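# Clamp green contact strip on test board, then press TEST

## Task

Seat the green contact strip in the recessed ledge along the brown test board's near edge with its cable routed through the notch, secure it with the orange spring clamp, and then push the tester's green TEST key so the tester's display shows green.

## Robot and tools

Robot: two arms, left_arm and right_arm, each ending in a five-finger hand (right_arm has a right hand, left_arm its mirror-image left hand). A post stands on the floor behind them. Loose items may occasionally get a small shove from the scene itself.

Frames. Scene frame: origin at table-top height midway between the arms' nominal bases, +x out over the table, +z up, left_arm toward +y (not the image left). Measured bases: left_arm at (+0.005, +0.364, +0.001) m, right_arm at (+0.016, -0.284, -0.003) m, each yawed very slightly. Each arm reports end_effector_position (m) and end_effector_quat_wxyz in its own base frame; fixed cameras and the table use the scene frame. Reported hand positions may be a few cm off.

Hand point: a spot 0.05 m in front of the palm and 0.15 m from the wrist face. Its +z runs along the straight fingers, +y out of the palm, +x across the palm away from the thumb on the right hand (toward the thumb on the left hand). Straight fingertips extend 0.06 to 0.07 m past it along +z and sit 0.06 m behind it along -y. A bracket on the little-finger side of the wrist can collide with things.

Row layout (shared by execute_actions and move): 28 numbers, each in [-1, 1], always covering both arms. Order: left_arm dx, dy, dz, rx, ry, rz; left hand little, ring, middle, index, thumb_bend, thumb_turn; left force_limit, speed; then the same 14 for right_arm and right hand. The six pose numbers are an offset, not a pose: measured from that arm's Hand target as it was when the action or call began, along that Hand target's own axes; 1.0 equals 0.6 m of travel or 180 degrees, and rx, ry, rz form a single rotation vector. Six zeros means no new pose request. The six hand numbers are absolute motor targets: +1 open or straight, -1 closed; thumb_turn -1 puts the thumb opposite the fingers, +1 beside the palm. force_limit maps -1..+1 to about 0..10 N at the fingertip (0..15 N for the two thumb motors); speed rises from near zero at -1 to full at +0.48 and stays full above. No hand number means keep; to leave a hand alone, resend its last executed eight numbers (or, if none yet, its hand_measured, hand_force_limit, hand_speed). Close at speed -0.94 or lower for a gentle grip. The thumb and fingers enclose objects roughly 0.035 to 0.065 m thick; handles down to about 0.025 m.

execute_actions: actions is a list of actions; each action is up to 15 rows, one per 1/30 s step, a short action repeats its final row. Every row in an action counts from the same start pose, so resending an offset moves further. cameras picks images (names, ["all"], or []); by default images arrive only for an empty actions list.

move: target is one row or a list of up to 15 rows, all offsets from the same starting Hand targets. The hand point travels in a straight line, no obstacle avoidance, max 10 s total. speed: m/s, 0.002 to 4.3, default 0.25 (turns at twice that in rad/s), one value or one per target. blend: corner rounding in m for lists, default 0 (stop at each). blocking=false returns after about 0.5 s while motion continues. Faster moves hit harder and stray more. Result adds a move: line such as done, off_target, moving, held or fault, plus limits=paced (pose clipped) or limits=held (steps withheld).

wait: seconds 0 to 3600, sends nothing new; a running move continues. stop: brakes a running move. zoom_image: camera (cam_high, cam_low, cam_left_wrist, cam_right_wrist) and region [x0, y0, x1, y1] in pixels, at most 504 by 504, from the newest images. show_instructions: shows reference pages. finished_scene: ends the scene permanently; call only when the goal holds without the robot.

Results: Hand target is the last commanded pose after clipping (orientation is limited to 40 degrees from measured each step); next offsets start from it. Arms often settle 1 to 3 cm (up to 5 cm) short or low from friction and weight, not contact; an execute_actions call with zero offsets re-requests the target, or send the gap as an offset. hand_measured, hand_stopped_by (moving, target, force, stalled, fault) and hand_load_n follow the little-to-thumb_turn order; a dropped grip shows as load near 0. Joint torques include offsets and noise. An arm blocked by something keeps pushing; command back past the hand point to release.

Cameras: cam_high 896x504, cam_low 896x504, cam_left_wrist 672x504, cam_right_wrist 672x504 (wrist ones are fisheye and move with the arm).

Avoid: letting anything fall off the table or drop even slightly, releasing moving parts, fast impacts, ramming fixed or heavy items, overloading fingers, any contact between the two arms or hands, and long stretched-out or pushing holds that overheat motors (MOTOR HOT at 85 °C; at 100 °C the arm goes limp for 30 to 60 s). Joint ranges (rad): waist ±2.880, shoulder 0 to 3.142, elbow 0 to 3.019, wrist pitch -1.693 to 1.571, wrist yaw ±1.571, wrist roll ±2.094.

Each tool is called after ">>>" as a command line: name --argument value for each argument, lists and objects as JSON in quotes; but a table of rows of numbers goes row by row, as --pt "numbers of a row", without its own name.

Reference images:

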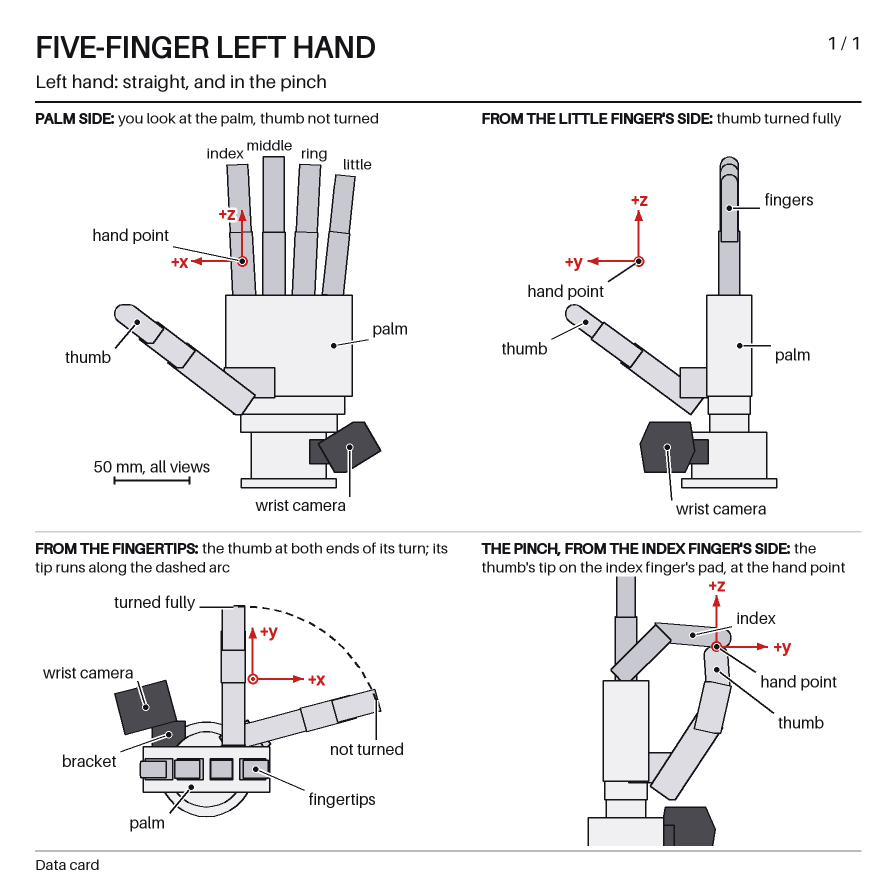

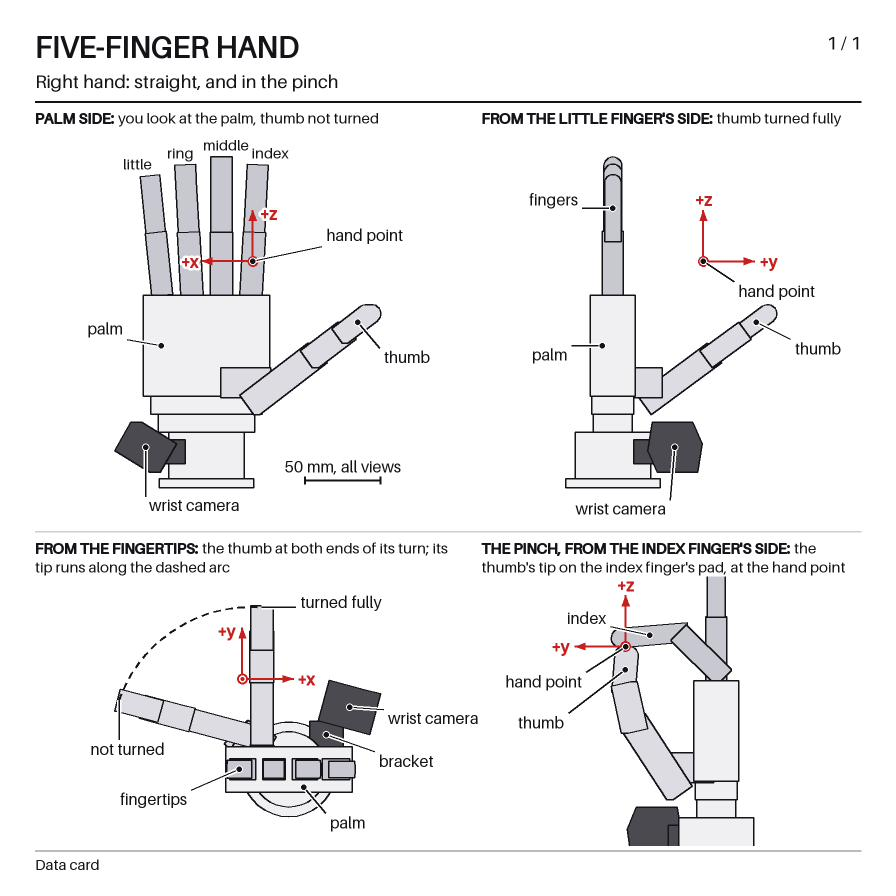

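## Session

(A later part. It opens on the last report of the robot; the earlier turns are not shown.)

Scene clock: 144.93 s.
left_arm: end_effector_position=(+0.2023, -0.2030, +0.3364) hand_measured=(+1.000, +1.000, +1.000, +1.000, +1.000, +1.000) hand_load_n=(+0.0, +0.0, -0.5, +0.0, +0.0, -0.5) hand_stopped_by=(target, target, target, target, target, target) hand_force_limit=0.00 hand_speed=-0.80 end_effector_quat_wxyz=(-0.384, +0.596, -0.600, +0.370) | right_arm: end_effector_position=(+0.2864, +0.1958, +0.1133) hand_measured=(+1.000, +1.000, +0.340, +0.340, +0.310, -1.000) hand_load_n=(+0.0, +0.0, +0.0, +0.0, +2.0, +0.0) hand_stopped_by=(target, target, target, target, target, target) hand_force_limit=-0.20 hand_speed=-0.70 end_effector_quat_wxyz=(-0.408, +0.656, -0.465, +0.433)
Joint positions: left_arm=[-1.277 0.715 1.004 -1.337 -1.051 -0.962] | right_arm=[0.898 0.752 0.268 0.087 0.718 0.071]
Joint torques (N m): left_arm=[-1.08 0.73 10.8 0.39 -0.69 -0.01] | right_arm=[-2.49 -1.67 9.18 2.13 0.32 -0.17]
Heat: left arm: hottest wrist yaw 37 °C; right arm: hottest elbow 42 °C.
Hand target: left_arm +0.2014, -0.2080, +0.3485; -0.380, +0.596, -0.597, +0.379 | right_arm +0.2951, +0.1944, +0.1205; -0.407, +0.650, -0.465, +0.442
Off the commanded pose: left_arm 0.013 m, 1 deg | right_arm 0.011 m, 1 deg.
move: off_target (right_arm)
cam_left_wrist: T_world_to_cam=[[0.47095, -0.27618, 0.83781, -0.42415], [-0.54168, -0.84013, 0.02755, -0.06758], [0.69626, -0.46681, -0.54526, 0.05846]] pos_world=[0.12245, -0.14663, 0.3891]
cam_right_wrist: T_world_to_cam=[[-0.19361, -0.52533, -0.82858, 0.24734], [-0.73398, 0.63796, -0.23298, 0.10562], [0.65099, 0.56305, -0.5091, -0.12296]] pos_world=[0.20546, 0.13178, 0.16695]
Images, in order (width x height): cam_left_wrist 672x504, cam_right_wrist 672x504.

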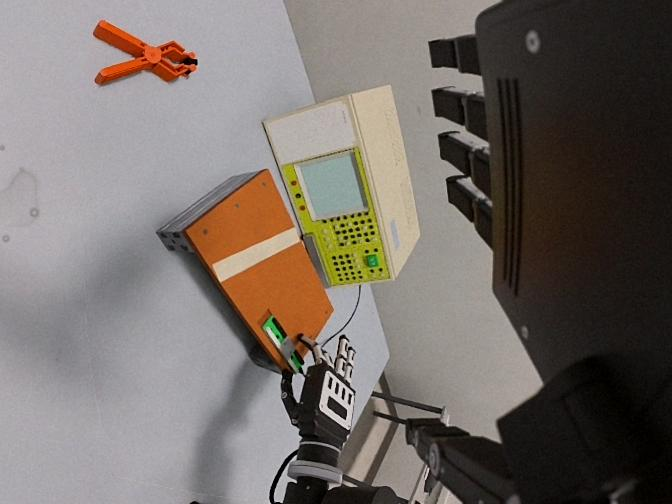

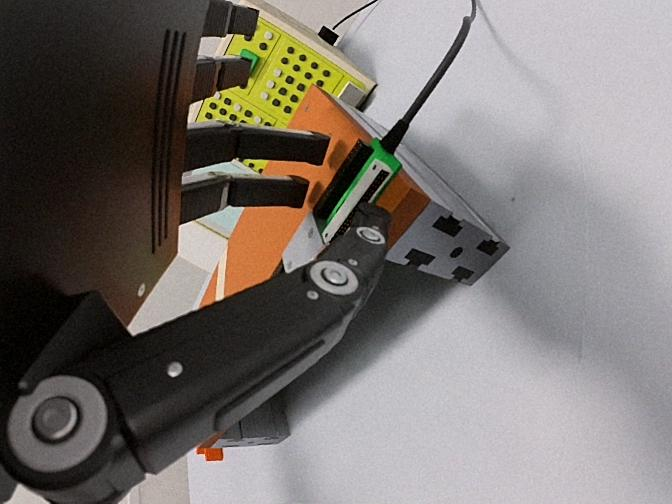

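>>> move --pt "0 0 0 0 0 0 1 1 1 1 1 1 0 -0.8 0 0 0 0 0 0 1 1 0.12 0.12 0.31 -1 -0.2 -0.8" --pt "0 0 0 0 0 0 1 1 1 1 1 1 0 -0.8 0 0 0 0 0 0 1 1 -0.06 -0.06 0.31 -1 0.1 -0.9" --speed 0.05 --cameras '["cam_right_wrist","cam_left_wrist"]'

>>> zoom_image --camera "cam_right_wrist" --region '[280, 60, 560, 320]'

>>> zoom_image --camera "cam_left_wrist" --region '[250, 300, 330, 380]'

Scene clock: 146.57 s.
left_arm: end_effector_position=(+0.2023, -0.2030, +0.3364) hand_measured=(+1.000, +1.000, +1.000, +1.000, +1.000, +1.000) hand_load_n=(+0.0, +0.0, +0.0, +0.0, +0.0, +0.0) hand_stopped_by=(target, target, target, target, target, target) hand_force_limit=0.00 hand_speed=-0.80 end_effector_quat_wxyz=(-0.384, +0.596, -0.600, +0.370) | right_arm: end_effector_position=(+0.2882, +0.1954, +0.1146) hand_measured=(+1.000, +1.000, +0.010, +0.002, +0.312, -1.000) hand_load_n=(+0.0, +0.0, +4.5, +6.5, +8.5, -2.5) hand_stopped_by=(target, target, force, force, target, target) hand_force_limit=0.10 hand_speed=-0.90 end_effector_quat_wxyz=(-0.410, +0.653, -0.466, +0.435)
Joint positions: left_arm=[-1.277 0.715 1.004 -1.337 -1.051 -0.962] | right_arm=[0.893 0.754 0.268 0.096 0.719 0.069]
Joint torques (N m): left_arm=[-1.03 0.79 10.78 0.38 -0.69 0] | right_arm=[-2.08 -1.55 9.2 1.74 0.29 -0.19]
Heat: left arm: hottest wrist yaw 37 °C; right arm: hottest elbow 42 °C.
Hand target: left_arm +0.2014, -0.2080, +0.3485; -0.380, +0.596, -0.597, +0.379 | right_arm +0.2951, +0.1944, +0.1205; -0.407, +0.650, -0.465, +0.442
Off the commanded pose: left_arm 0.013 m, 1 deg | right_arm 0.009 m, 1 deg.
move: done
cam_left_wrist: T_world_to_cam=[[0.47095, -0.27618, 0.83781, -0.42415], [-0.54168, -0.84013, 0.02755, -0.06758], [0.69626, -0.46681, -0.54526, 0.05846]] pos_world=[0.12245, -0.14663, 0.3891]
cam_right_wrist: T_world_to_cam=[[-0.19161, -0.52108, -0.83172, 0.24747], [-0.72996, 0.64214, -0.23414, 0.10565], [0.65609, 0.56225, -0.50341, -0.12516]] pos_world=[0.20665, 0.13148, 0.16756]
Images, in order (width x height): cam_left_wrist 672x504, cam_right_wrist 672x504.

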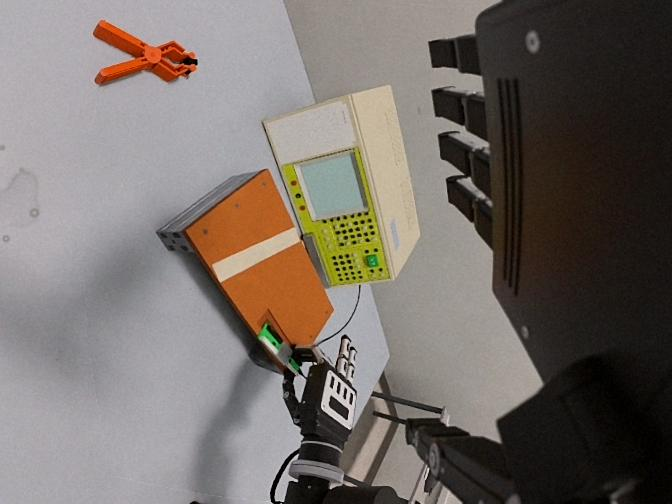

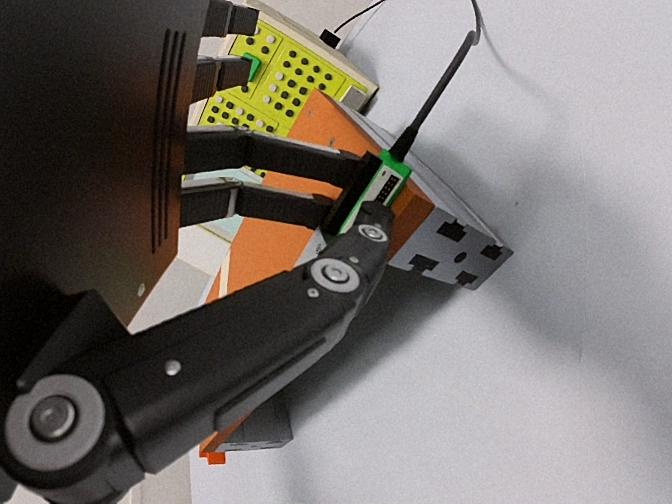

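Scaled by 1.800 from the camera's image (finer frame: 960x720).

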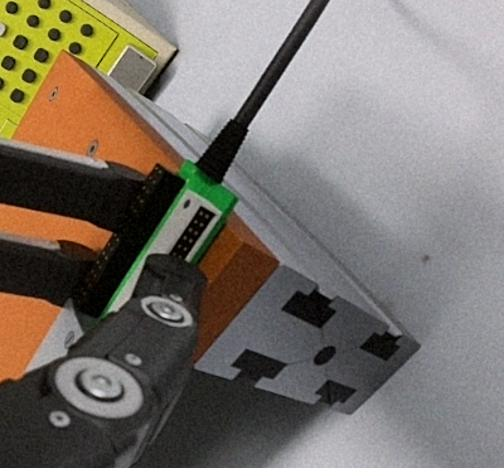

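Scaled by 6.300 from the camera's image (finer frame: 960x720).

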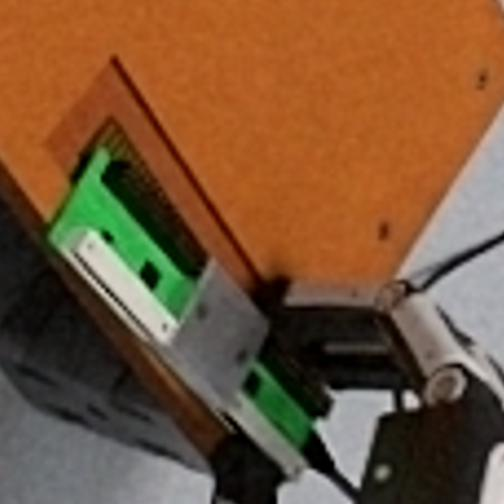

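>>> move --target '[0,0,0,0,0,0,1,1,1,1,1,1,0,-0.8,0.0098,-0.047,-0.0139,0,0,0,1,1,-0.06,-0.06,0.31,-1,0.1,-0.9]' --speed 0.05 --cameras '["cam_right_wrist","cam_left_wrist","cam_high"]'

>>> zoom_image --camera "cam_right_wrist" --region '[280, 60, 560, 320]'

>>> zoom_image --camera "cam_left_wrist" --region '[250, 300, 330, 380]'

>>> zoom_image --camera "cam_high" --region '[398, 180, 458, 230]'

Scene clock: 147.97 s.
left_arm: end_effector_position=(+0.2023, -0.2030, +0.3364) hand_measured=(+1.000, +1.000, +1.000, +1.000, +1.000, +1.000) hand_load_n=(+0.0, +0.0, +0.0, +0.0, -0.5, -0.5) hand_stopped_by=(target, target, target, target, target, target) hand_force_limit=0.00 hand_speed=-0.80 end_effector_quat_wxyz=(-0.384, +0.596, -0.600, +0.370) | right_arm: end_effector_position=(+0.2820, +0.1874, +0.1202) hand_measured=(+1.000, +1.000, +0.010, +0.002, +0.312, -1.000) hand_load_n=(+0.0, +0.0, +4.0, +5.5, +9.5, -2.0) hand_stopped_by=(target, target, force, force, target, target) hand_force_limit=0.10 hand_speed=-0.90 end_effector_quat_wxyz=(-0.391, +0.666, -0.463, +0.434)
Joint positions: left_arm=[-1.277 0.715 1.004 -1.337 -1.051 -0.962] | right_arm=[0.893 0.7 0.292 -0.027 0.719 0.067]
Joint torques (N m): left_arm=[-1.03 0.73 10.78 0.39 -0.69 0] | right_arm=[-1.96 -2.43 12.1 1.2 0.36 -0.15]
Heat: left arm: hottest wrist yaw 37 °C; right arm: hottest elbow 42 °C.
Hand target: left_arm +0.2014, -0.2080, +0.3485; -0.380, +0.596, -0.597, +0.379 | right_arm +0.2950, +0.1944, +0.1503; -0.407, +0.650, -0.465, +0.442
Off the commanded pose: left_arm 0.013 m, 1 deg | right_arm 0.034 m, 3 deg.
move: off_target (right_arm)
cam_left_wrist: T_world_to_cam=[[0.47095, -0.27618, 0.83781, -0.42415], [-0.54168, -0.84013, 0.02755, -0.06758], [0.69626, -0.46681, -0.54526, 0.05846]] pos_world=[0.12245, -0.14663, 0.3891]
cam_right_wrist: T_world_to_cam=[[-0.2134, -0.55133, -0.80654, 0.25552], [-0.73688, 0.63287, -0.23765, 0.11167], [0.64145, 0.54361, -0.54132, -0.10161]] pos_world=[0.202, 0.12544, 0.17762]
Images, in order (width x height): cam_high 896x504, cam_left_wrist 672x504, cam_right_wrist 672x504.

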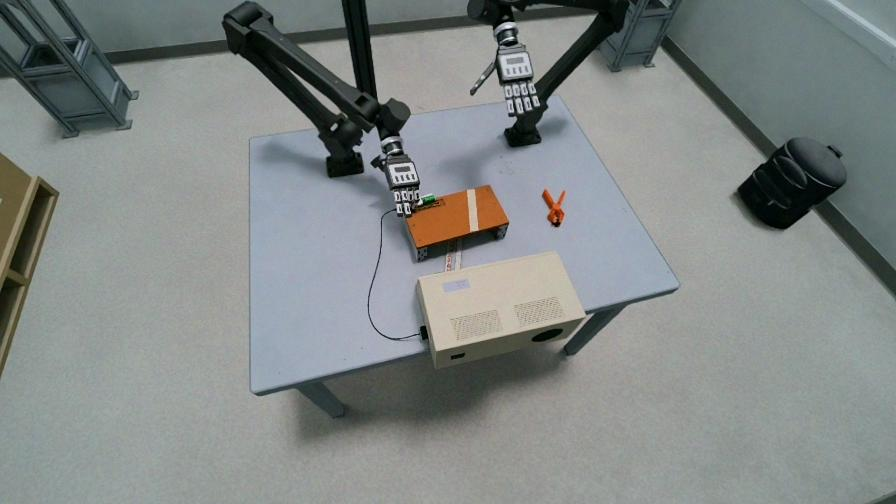

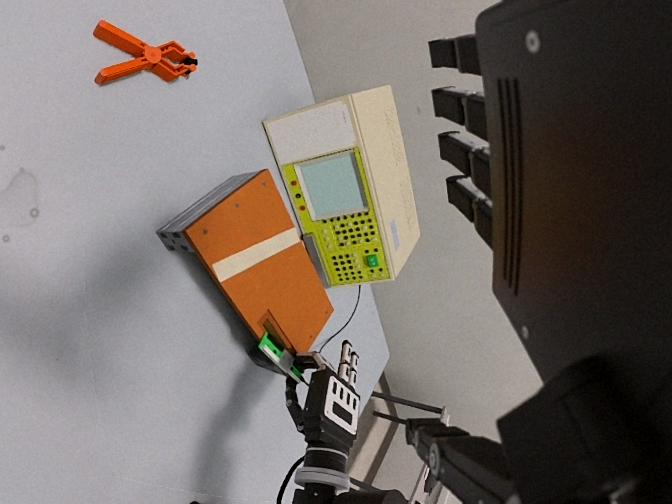

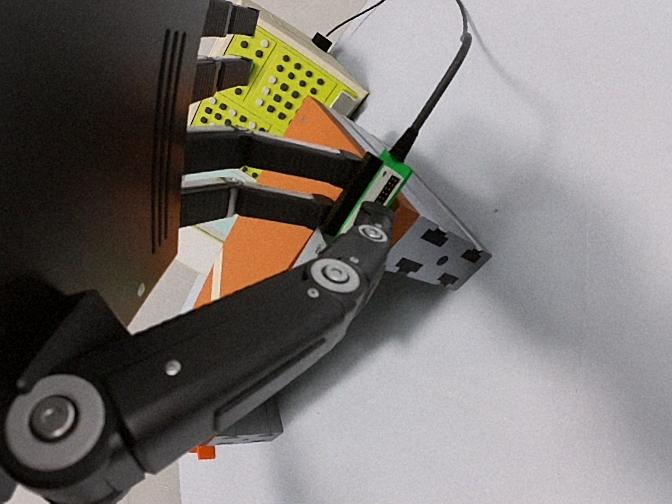

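Scaled by 1.800 from the camera's image (finer frame: 960x720).

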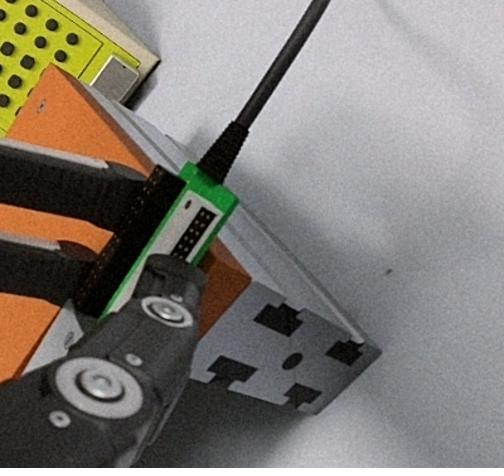

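Scaled by 6.300 from the camera's image (finer frame: 960x720).

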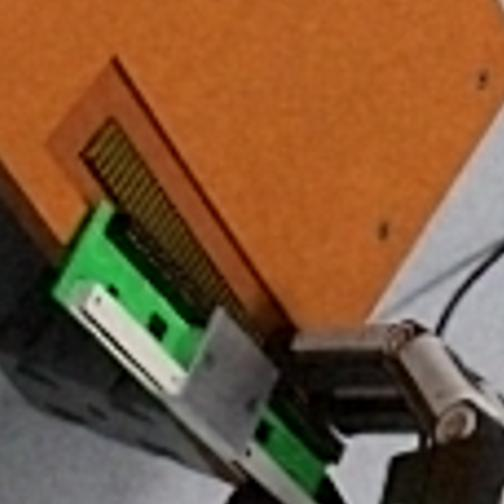

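Scaled by 8.400 from the camera's image (finer frame: 1280x720).

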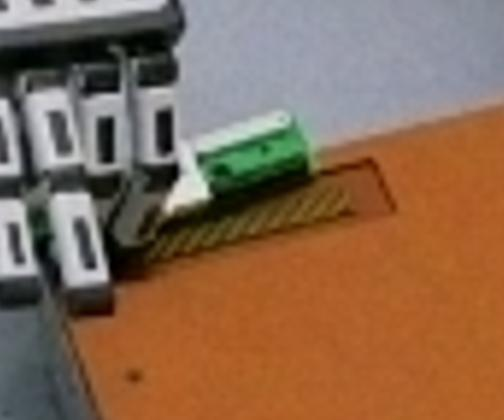

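>>> move --pt "0 0 0 0 0 0 1 1 1 1 1 1 0 -0.8 -0.0083 -0.0437 -0.0062 -0.0052 0.0251 0.0074 1 1 -0.06 -0.06 0.31 -1 0.1 -0.9" --pt "0 0 0 0 0 0 1 1 1 1 1 1 0 -0.8 -0.0438 0.023 0.0072 -0.0052 0.0251 0.0074 1 1 -0.06 -0.06 0.31 -1 0.1 -0.9" --speed 0.05 --cameras '["cam_right_wrist","cam_left_wrist","cam_high"]'

>>> zoom_image --camera "cam_right_wrist" --region '[280, 60, 560, 320]'

>>> zoom_image --camera "cam_left_wrist" --region '[250, 300, 330, 380]'

>>> zoom_image --camera "cam_high" --region '[398, 180, 458, 230]'

Scene clock: 152.03 s.
left_arm: end_effector_position=(+0.2023, -0.2030, +0.3364) hand_measured=(+1.000, +1.000, +1.000, +1.000, +1.000, +1.000) hand_load_n=(+0.0, +0.0, +0.0, +0.0, +0.0, -0.5) hand_stopped_by=(target, target, target, target, target, target) hand_force_limit=0.00 hand_speed=-0.80 end_effector_quat_wxyz=(-0.384, +0.596, -0.600, +0.370) | right_arm: end_effector_position=(+0.2907, +0.2077, +0.1243) hand_measured=(+1.000, +1.000, +0.010, +0.002, +0.312, -1.000) hand_load_n=(+0.0, +0.0, +4.0, +5.5, +9.5, -2.0) hand_stopped_by=(target, target, force, force, target, target) hand_force_limit=0.10 hand_speed=-0.90 end_effector_quat_wxyz=(-0.373, +0.638, -0.489, +0.464)
Joint positions: left_arm=[-1.277 0.715 1.004 -1.337 -1.051 -0.962] | right_arm=[0.988 0.855 0.359 0.004 0.904 0.159]
Joint torques (N m): left_arm=[-1.08 0.79 10.8 0.39 -0.69 0] | right_arm=[0.56 -2.9 8.55 2.02 0.46 0.17]
Heat: left arm: hottest wrist yaw 37 °C; right arm: hottest elbow 42 °C.
Hand target: left_arm +0.2014, -0.2080, +0.3485; -0.380, +0.596, -0.597, +0.379 | right_arm +0.2911, +0.2170, +0.1311; -0.388, +0.630, -0.492, +0.458
Off the commanded pose: left_arm 0.013 m, 1 deg | right_arm 0.011 m, 2 deg.
move: off_target (right_arm)
cam_left_wrist: T_world_to_cam=[[0.47095, -0.27618, 0.83781, -0.42415], [-0.54168, -0.84013, 0.02755, -0.06758], [0.69626, -0.46681, -0.54526, 0.05846]] pos_world=[0.12245, -0.14663, 0.3891]
cam_right_wrist: T_world_to_cam=[[-0.24629, -0.53535, -0.80793, 0.27834], [-0.66402, 0.70043, -0.2617, 0.07397], [0.70599, 0.47202, -0.52799, -0.12162]] pos_world=[0.20353, 0.15461, 0.18002]
Images, in order (width x height): cam_high 896x504, cam_left_wrist 672x504, cam_right_wrist 672x504.

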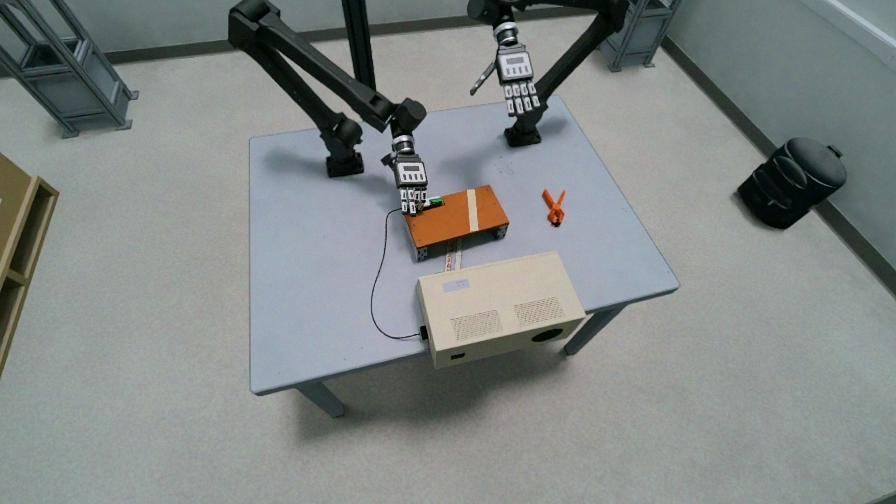

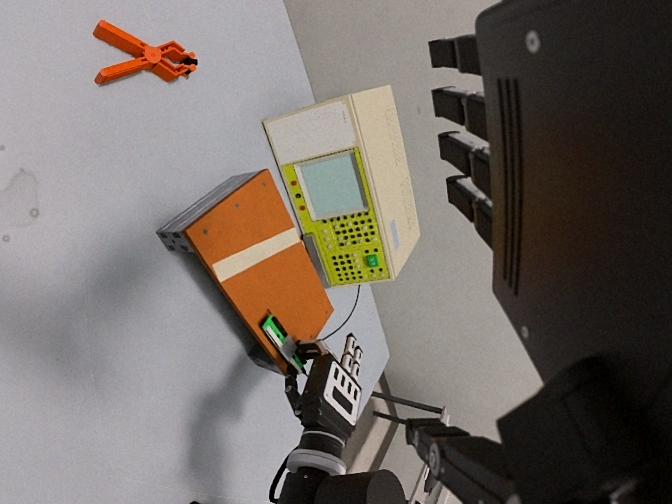

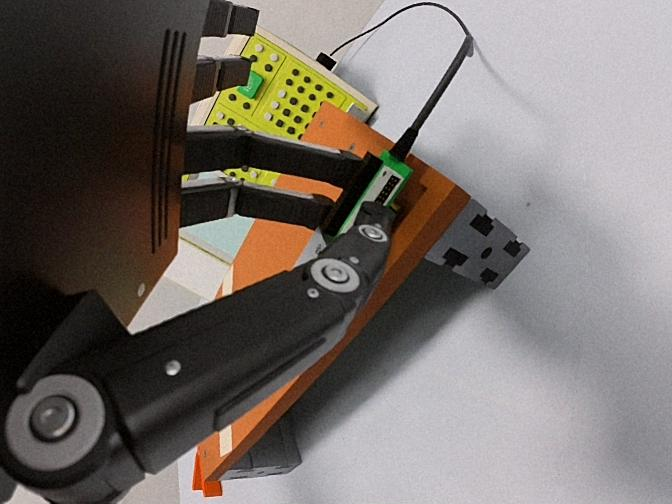

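Scaled by 1.800 from the camera's image (finer frame: 960x720).

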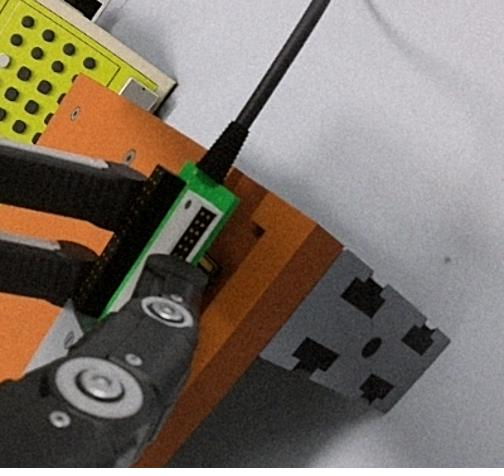

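Scaled by 6.300 from the camera's image (finer frame: 960x720).

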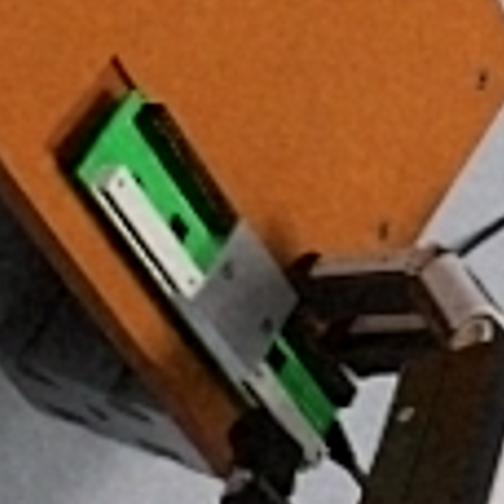

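Scaled by 8.400 from the camera's image (finer frame: 1280x720).

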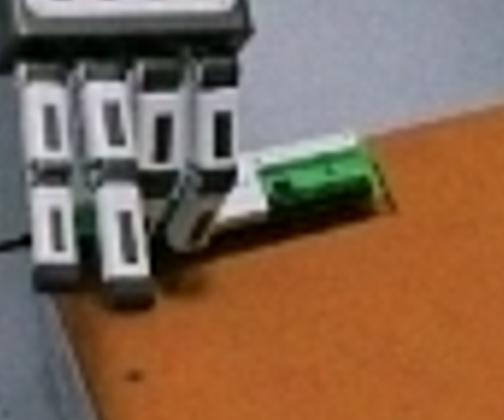

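>>> move --target '[0,0,0,0,0,0,1,1,1,1,1,1,0,-0.8,-0.007,0.0062,0.0083,0.0011,-0.0052,0.0118,1,1,-0.06,-0.06,0.31,-1,0.1,-0.9]' --speed 0.04 --cameras '["cam_right_wrist","cam_left_wrist","cam_high"]'

>>> zoom_image --camera "cam_right_wrist" --region '[280, 60, 560, 320]'

>>> zoom_image --camera "cam_left_wrist" --region '[250, 300, 330, 380]'

>>> zoom_image --camera "cam_high" --region '[398, 180, 458, 230]'

Scene clock: 154.20 s.
left_arm: end_effector_position=(+0.2023, -0.2030, +0.3364) hand_measured=(+1.000, +1.000, +1.000, +1.000, +1.000, +1.000) hand_load_n=(+0.0, +0.0, +0.0, +0.0, +0.0, -0.5) hand_stopped_by=(target, target, target, target, target, target) hand_force_limit=0.00 hand_speed=-0.80 end_effector_quat_wxyz=(-0.384, +0.596, -0.600, +0.370) | right_arm: end_effector_position=(+0.2908, +0.2163, +0.1203) hand_measured=(+1.000, +1.000, +0.010, +0.002, +0.312, -1.000) hand_load_n=(+0.0, +0.0, +4.0, +5.5, +9.5, -2.0) hand_stopped_by=(target, target, force, force, target, target) hand_force_limit=0.10 hand_speed=-0.90 end_effector_quat_wxyz=(-0.391, +0.634, -0.492, +0.450)
Joint positions: left_arm=[-1.277 0.715 1.004 -1.337 -1.051 -0.962] | right_arm=[0.988 0.871 0.344 0.059 0.877 0.174]
Joint torques (N m): left_arm=[-1.03 0.79 10.8 0.39 -0.69 -0.01] | right_arm=[-1.03 -3.02 8.36 2.13 0.3 0.16]
Heat: left arm: hottest wrist yaw 37 °C; right arm: hottest elbow 42 °C.
Hand target: left_arm +0.2014, -0.2080, +0.3485; -0.380, +0.596, -0.597, +0.379 | right_arm +0.2946, +0.2204, +0.1255; -0.402, +0.624, -0.500, +0.447
Off the commanded pose: left_arm 0.013 m, 1 deg | right_arm 0.008 m, 2 deg.
move: done
cam_left_wrist: T_world_to_cam=[[0.47095, -0.27618, 0.83781, -0.42415], [-0.54168, -0.84013, 0.02755, -0.06758], [0.69626, -0.46681, -0.54526, 0.05846]] pos_world=[0.12245, -0.14663, 0.3891]
cam_right_wrist: T_world_to_cam=[[-0.23394, -0.50548, -0.83052, 0.27243], [-0.67711, 0.69771, -0.23392, 0.06803], [0.6977, 0.50763, -0.50549, -0.13574]] pos_world=[0.20451, 0.15915, 0.17355]
Images, in order (width x height): cam_high 896x504, cam_left_wrist 672x504, cam_right_wrist 672x504.

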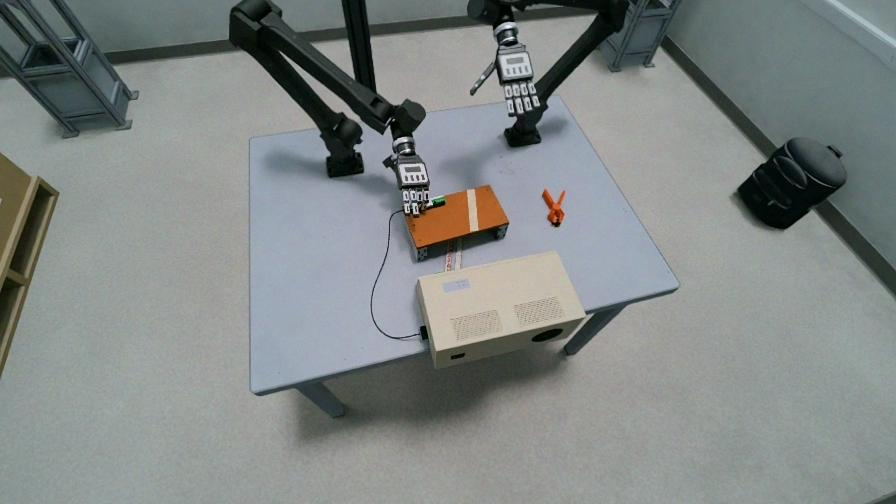

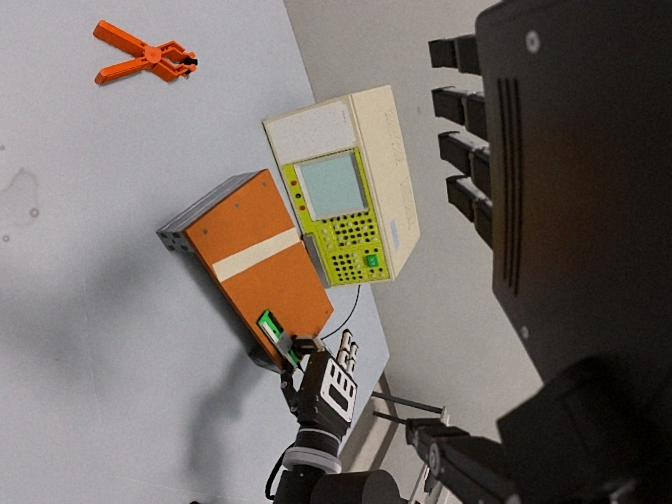

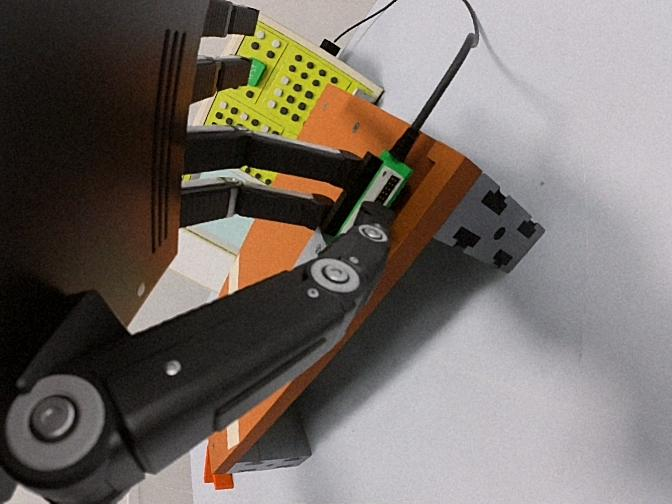

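Scaled by 1.800 from the camera's image (finer frame: 960x720).

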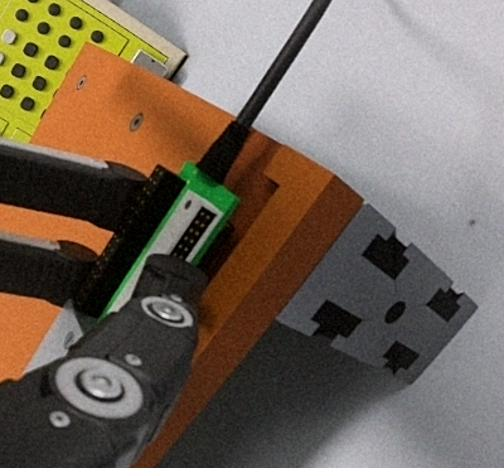

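Scaled by 6.300 from the camera's image (finer frame: 960x720).

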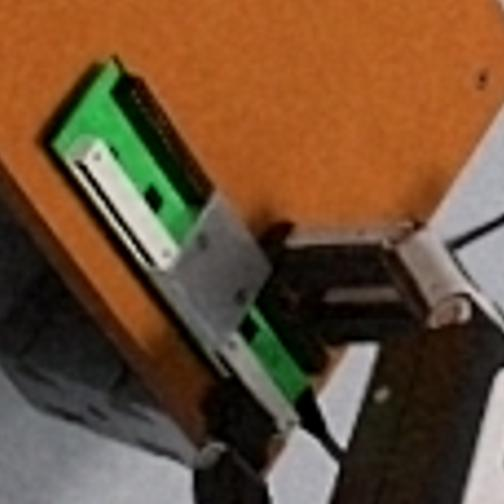

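Scaled by 8.400 from the camera's image (finer frame: 1280x720).

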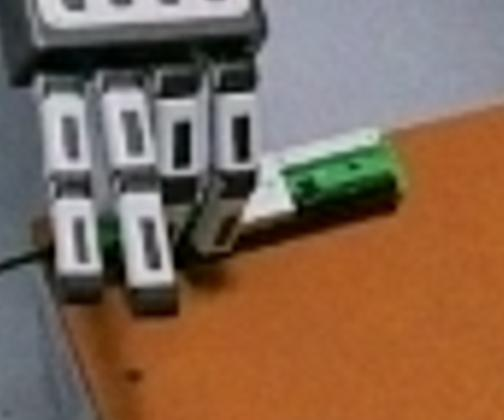

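>>> move --target '[0,0,0,0,0,0,1,1,1,1,1,1,0,-0.8,0.0185,0.0073,0.0033,-0.0009,0.0053,0.0015,1,1,-0.06,-0.06,0.31,-1,0.1,-0.9]' --speed 0.04 --cameras '["cam_right_wrist","cam_left_wrist","cam_high"]'

>>> zoom_image --camera "cam_right_wrist" --region '[280, 60, 560, 320]'

>>> zoom_image --camera "cam_left_wrist" --region '[250, 300, 330, 380]'

>>> zoom_image --camera "cam_high" --region '[398, 180, 458, 230]'

Scene clock: 156.63 s.
left_arm: end_effector_position=(+0.2023, -0.2030, +0.3364) hand_measured=(+1.000, +1.000, +1.000, +1.000, +1.000, +1.000) hand_load_n=(+0.0, +0.0, +0.0, +0.0, +0.0, +0.0) hand_stopped_by=(target, target, target, target, target, target) hand_force_limit=0.00 hand_speed=-0.80 end_effector_quat_wxyz=(-0.384, +0.596, -0.600, +0.370) | right_arm: end_effector_position=(+0.2910, +0.2090, +0.1147) hand_measured=(+1.000, +1.000, +0.010, +0.002, +0.312, -1.000) hand_load_n=(+0.0, +0.0, +4.5, +5.5, +9.0, -1.5) hand_stopped_by=(target, target, force, force, target, target) hand_force_limit=0.10 hand_speed=-0.90 end_effector_quat_wxyz=(-0.388, +0.633, -0.496, +0.451)
Joint positions: left_arm=[-1.277 0.715 1.004 -1.337 -1.051 -0.962] | right_arm=[0.971 0.863 0.328 0.064 0.868 0.175]
Joint torques (N m): left_arm=[-1.03 0.79 10.78 0.38 -0.69 0] | right_arm=[-1.9 -3.78 8.18 1.99 0.32 0.08]
Heat: left arm: hottest wrist yaw 37 °C; right arm: hottest elbow 42 °C.
Hand target: left_arm +0.2014, -0.2080, +0.3485; -0.380, +0.596, -0.597, +0.379 | right_arm +0.2964, +0.2090, +0.1224; -0.398, +0.620, -0.505, +0.450
Off the commanded pose: left_arm 0.013 m, 1 deg | right_arm 0.009 m, 2 deg.
move: done
cam_left_wrist: T_world_to_cam=[[0.47095, -0.27618, 0.83781, -0.42415], [-0.54168, -0.84013, 0.02755, -0.06758], [0.69626, -0.46681, -0.54526, 0.05846]] pos_world=[0.12245, -0.14663, 0.3891]
cam_right_wrist: T_world_to_cam=[[-0.24313, -0.50313, -0.8293, 0.26614], [-0.67185, 0.70403, -0.23015, 0.06869], [0.69965, 0.50121, -0.5092, -0.13387]] pos_world=[0.20452, 0.15264, 0.16835]
Images, in order (width x height): cam_high 896x504, cam_left_wrist 672x504, cam_right_wrist 672x504.

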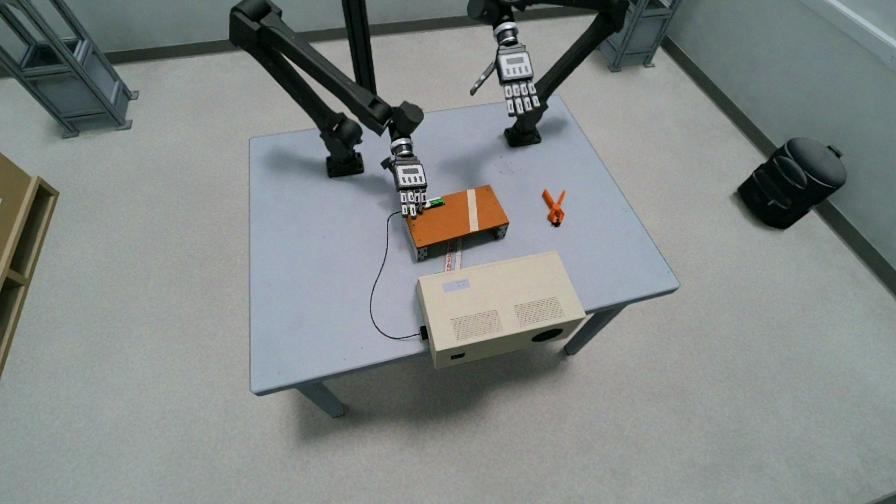

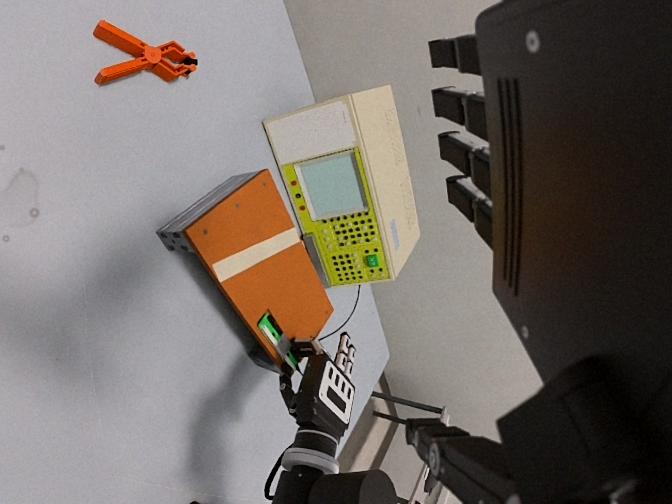

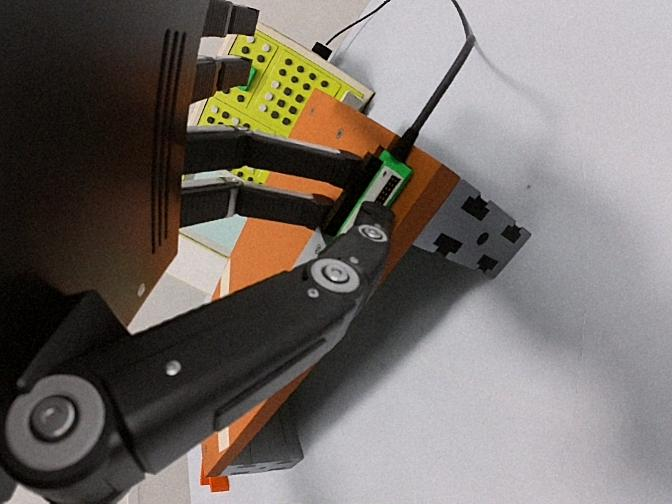

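Scaled by 1.800 from the camera's image (finer frame: 960x720).

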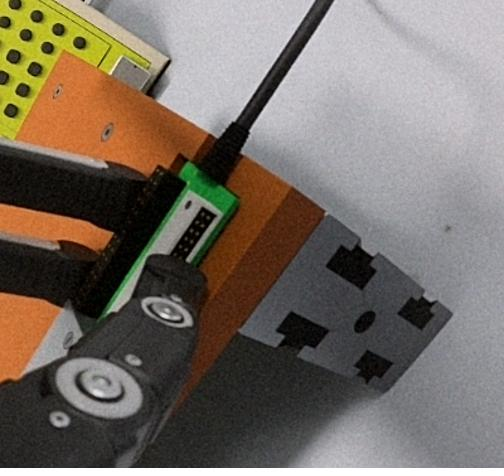

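Scaled by 6.300 from the camera's image (finer frame: 960x720).

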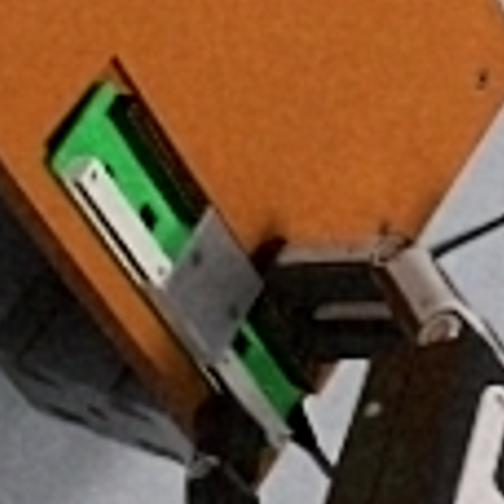

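Scaled by 8.400 from the camera's image (finer frame: 1280x720).

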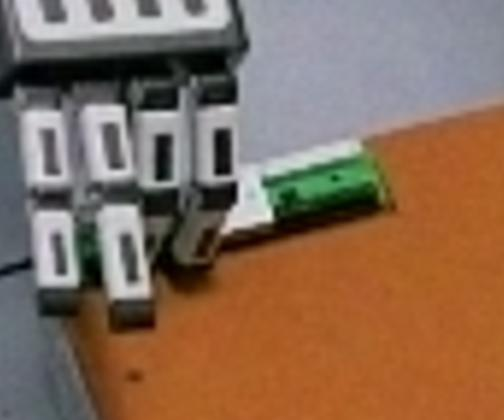

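>>> move --target '[0,0,0,0,0,0,1,1,1,1,1,1,0,-0.8,0.0005,-0.0145,0.0035,0,0,0,1,1,-0.06,-0.06,0.31,-1,0.1,-0.9]' --speed 0.04 --cameras '["cam_right_wrist","cam_left_wrist","cam_high"]'

>>> zoom_image --camera "cam_right_wrist" --region '[280, 60, 560, 320]'

>>> zoom_image --camera "cam_left_wrist" --region '[250, 300, 330, 380]'

>>> zoom_image --camera "cam_high" --region '[398, 180, 458, 230]'

Scene clock: 157.83 s.
left_arm: end_effector_position=(+0.2023, -0.2030, +0.3364) hand_measured=(+1.000, +1.000, +1.000, +1.000, +1.000, +1.000) hand_load_n=(+0.0, +0.0, +0.0, +0.0, +0.0, +0.0) hand_stopped_by=(target, target, target, target, target, target) hand_force_limit=0.00 hand_speed=-0.80 end_effector_quat_wxyz=(-0.384, +0.596, -0.600, +0.370) | right_arm: end_effector_position=(+0.2920, +0.2087, +0.1151) hand_measured=(+1.000, +1.000, +0.010, +0.002, +0.312, -1.000) hand_load_n=(+0.0, +0.0, +4.0, +5.5, +9.0, -2.0) hand_stopped_by=(target, target, force, force, target, target) hand_force_limit=0.10 hand_speed=-0.90 end_effector_quat_wxyz=(-0.390, +0.633, -0.497, +0.448)
Joint positions: left_arm=[-1.277 0.715 1.004 -1.337 -1.051 -0.962] | right_arm=[0.962 0.859 0.328 0.064 0.856 0.175]
Joint torques (N m): left_arm=[-1.03 0.79 10.8 0.38 -0.69 0] | right_arm=[-2.14 -3.84 9.66 1.17 0.38 0]
Heat: left arm: hottest wrist yaw 37 °C; right arm: hottest elbow 42 °C.
Hand target: left_arm +0.2014, -0.2080, +0.3485; -0.380, +0.596, -0.597, +0.379 | right_arm +0.3007, +0.2103, +0.1302; -0.398, +0.619, -0.505, +0.450
Off the commanded pose: left_arm 0.013 m, 1 deg | right_arm 0.017 m, 2 deg.
move: off_target (right_arm)
cam_left_wrist: T_world_to_cam=[[0.47095, -0.27618, 0.83781, -0.42415], [-0.54168, -0.84013, 0.02755, -0.06758], [0.69626, -0.46681, -0.54526, 0.05846]] pos_world=[0.12245, -0.14663, 0.3891]
cam_right_wrist: T_world_to_cam=[[-0.24423, -0.49873, -0.83164, 0.26625], [-0.67424, 0.70371, -0.22401, 0.06971], [0.69695, 0.50602, -0.50813, -0.13458]] pos_world=[0.20583, 0.15183, 0.16865]
Images, in order (width x height): cam_high 896x504, cam_left_wrist 672x504, cam_right_wrist 672x504.

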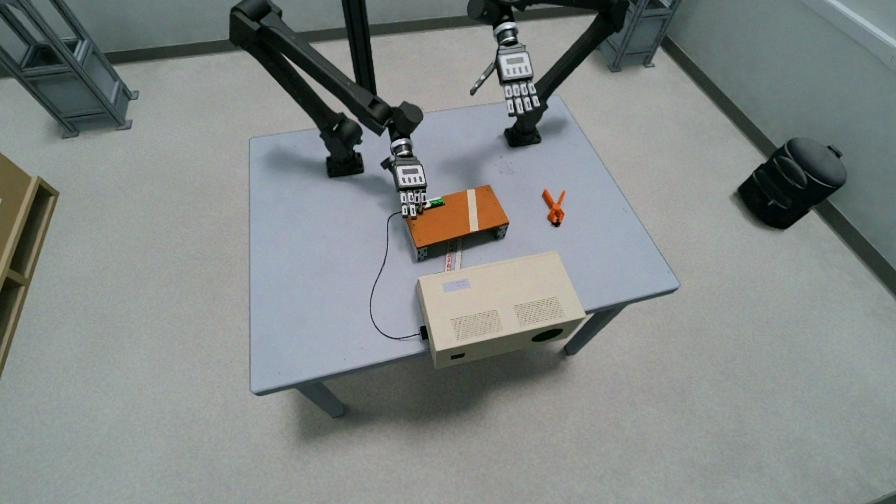

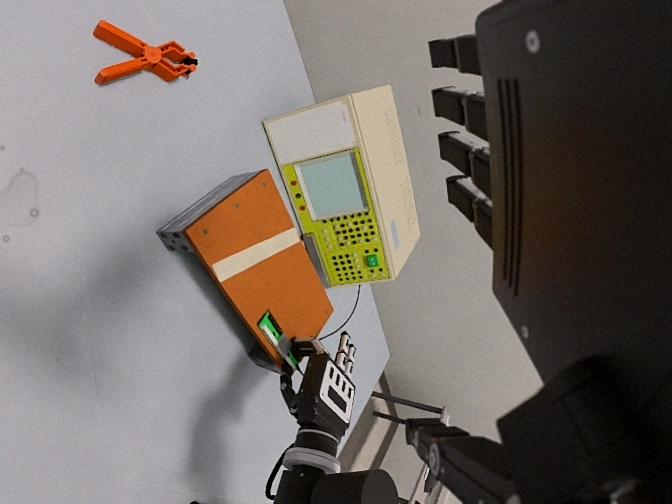

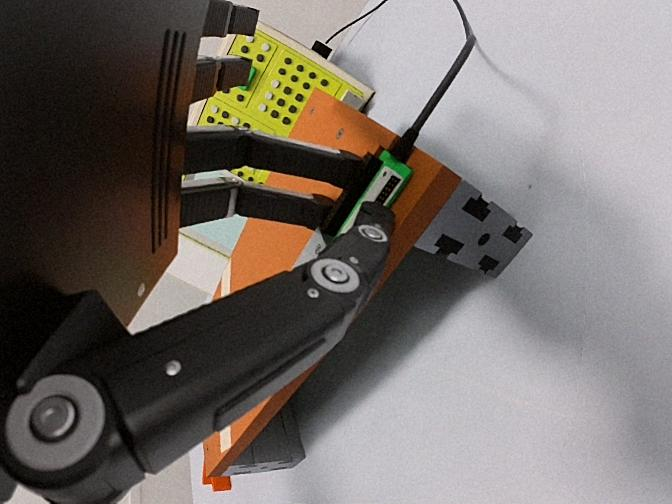

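Scaled by 1.800 from the camera's image (finer frame: 960x720).

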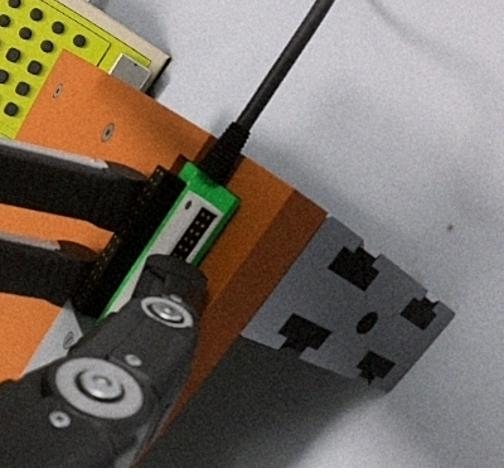

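Scaled by 6.300 from the camera's image (finer frame: 960x720).

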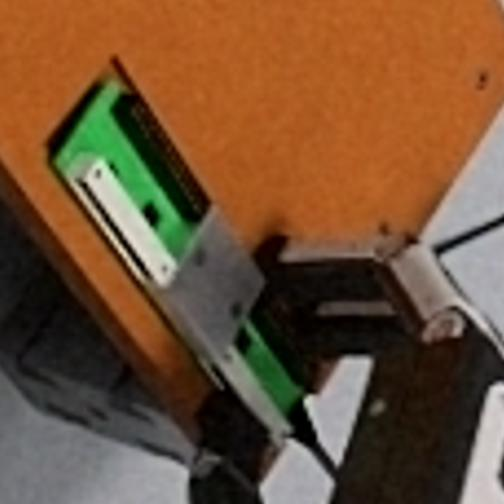

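Scaled by 8.400 from the camera's image (finer frame: 1280x720).

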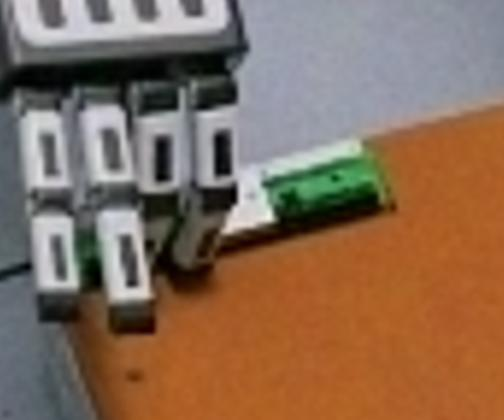

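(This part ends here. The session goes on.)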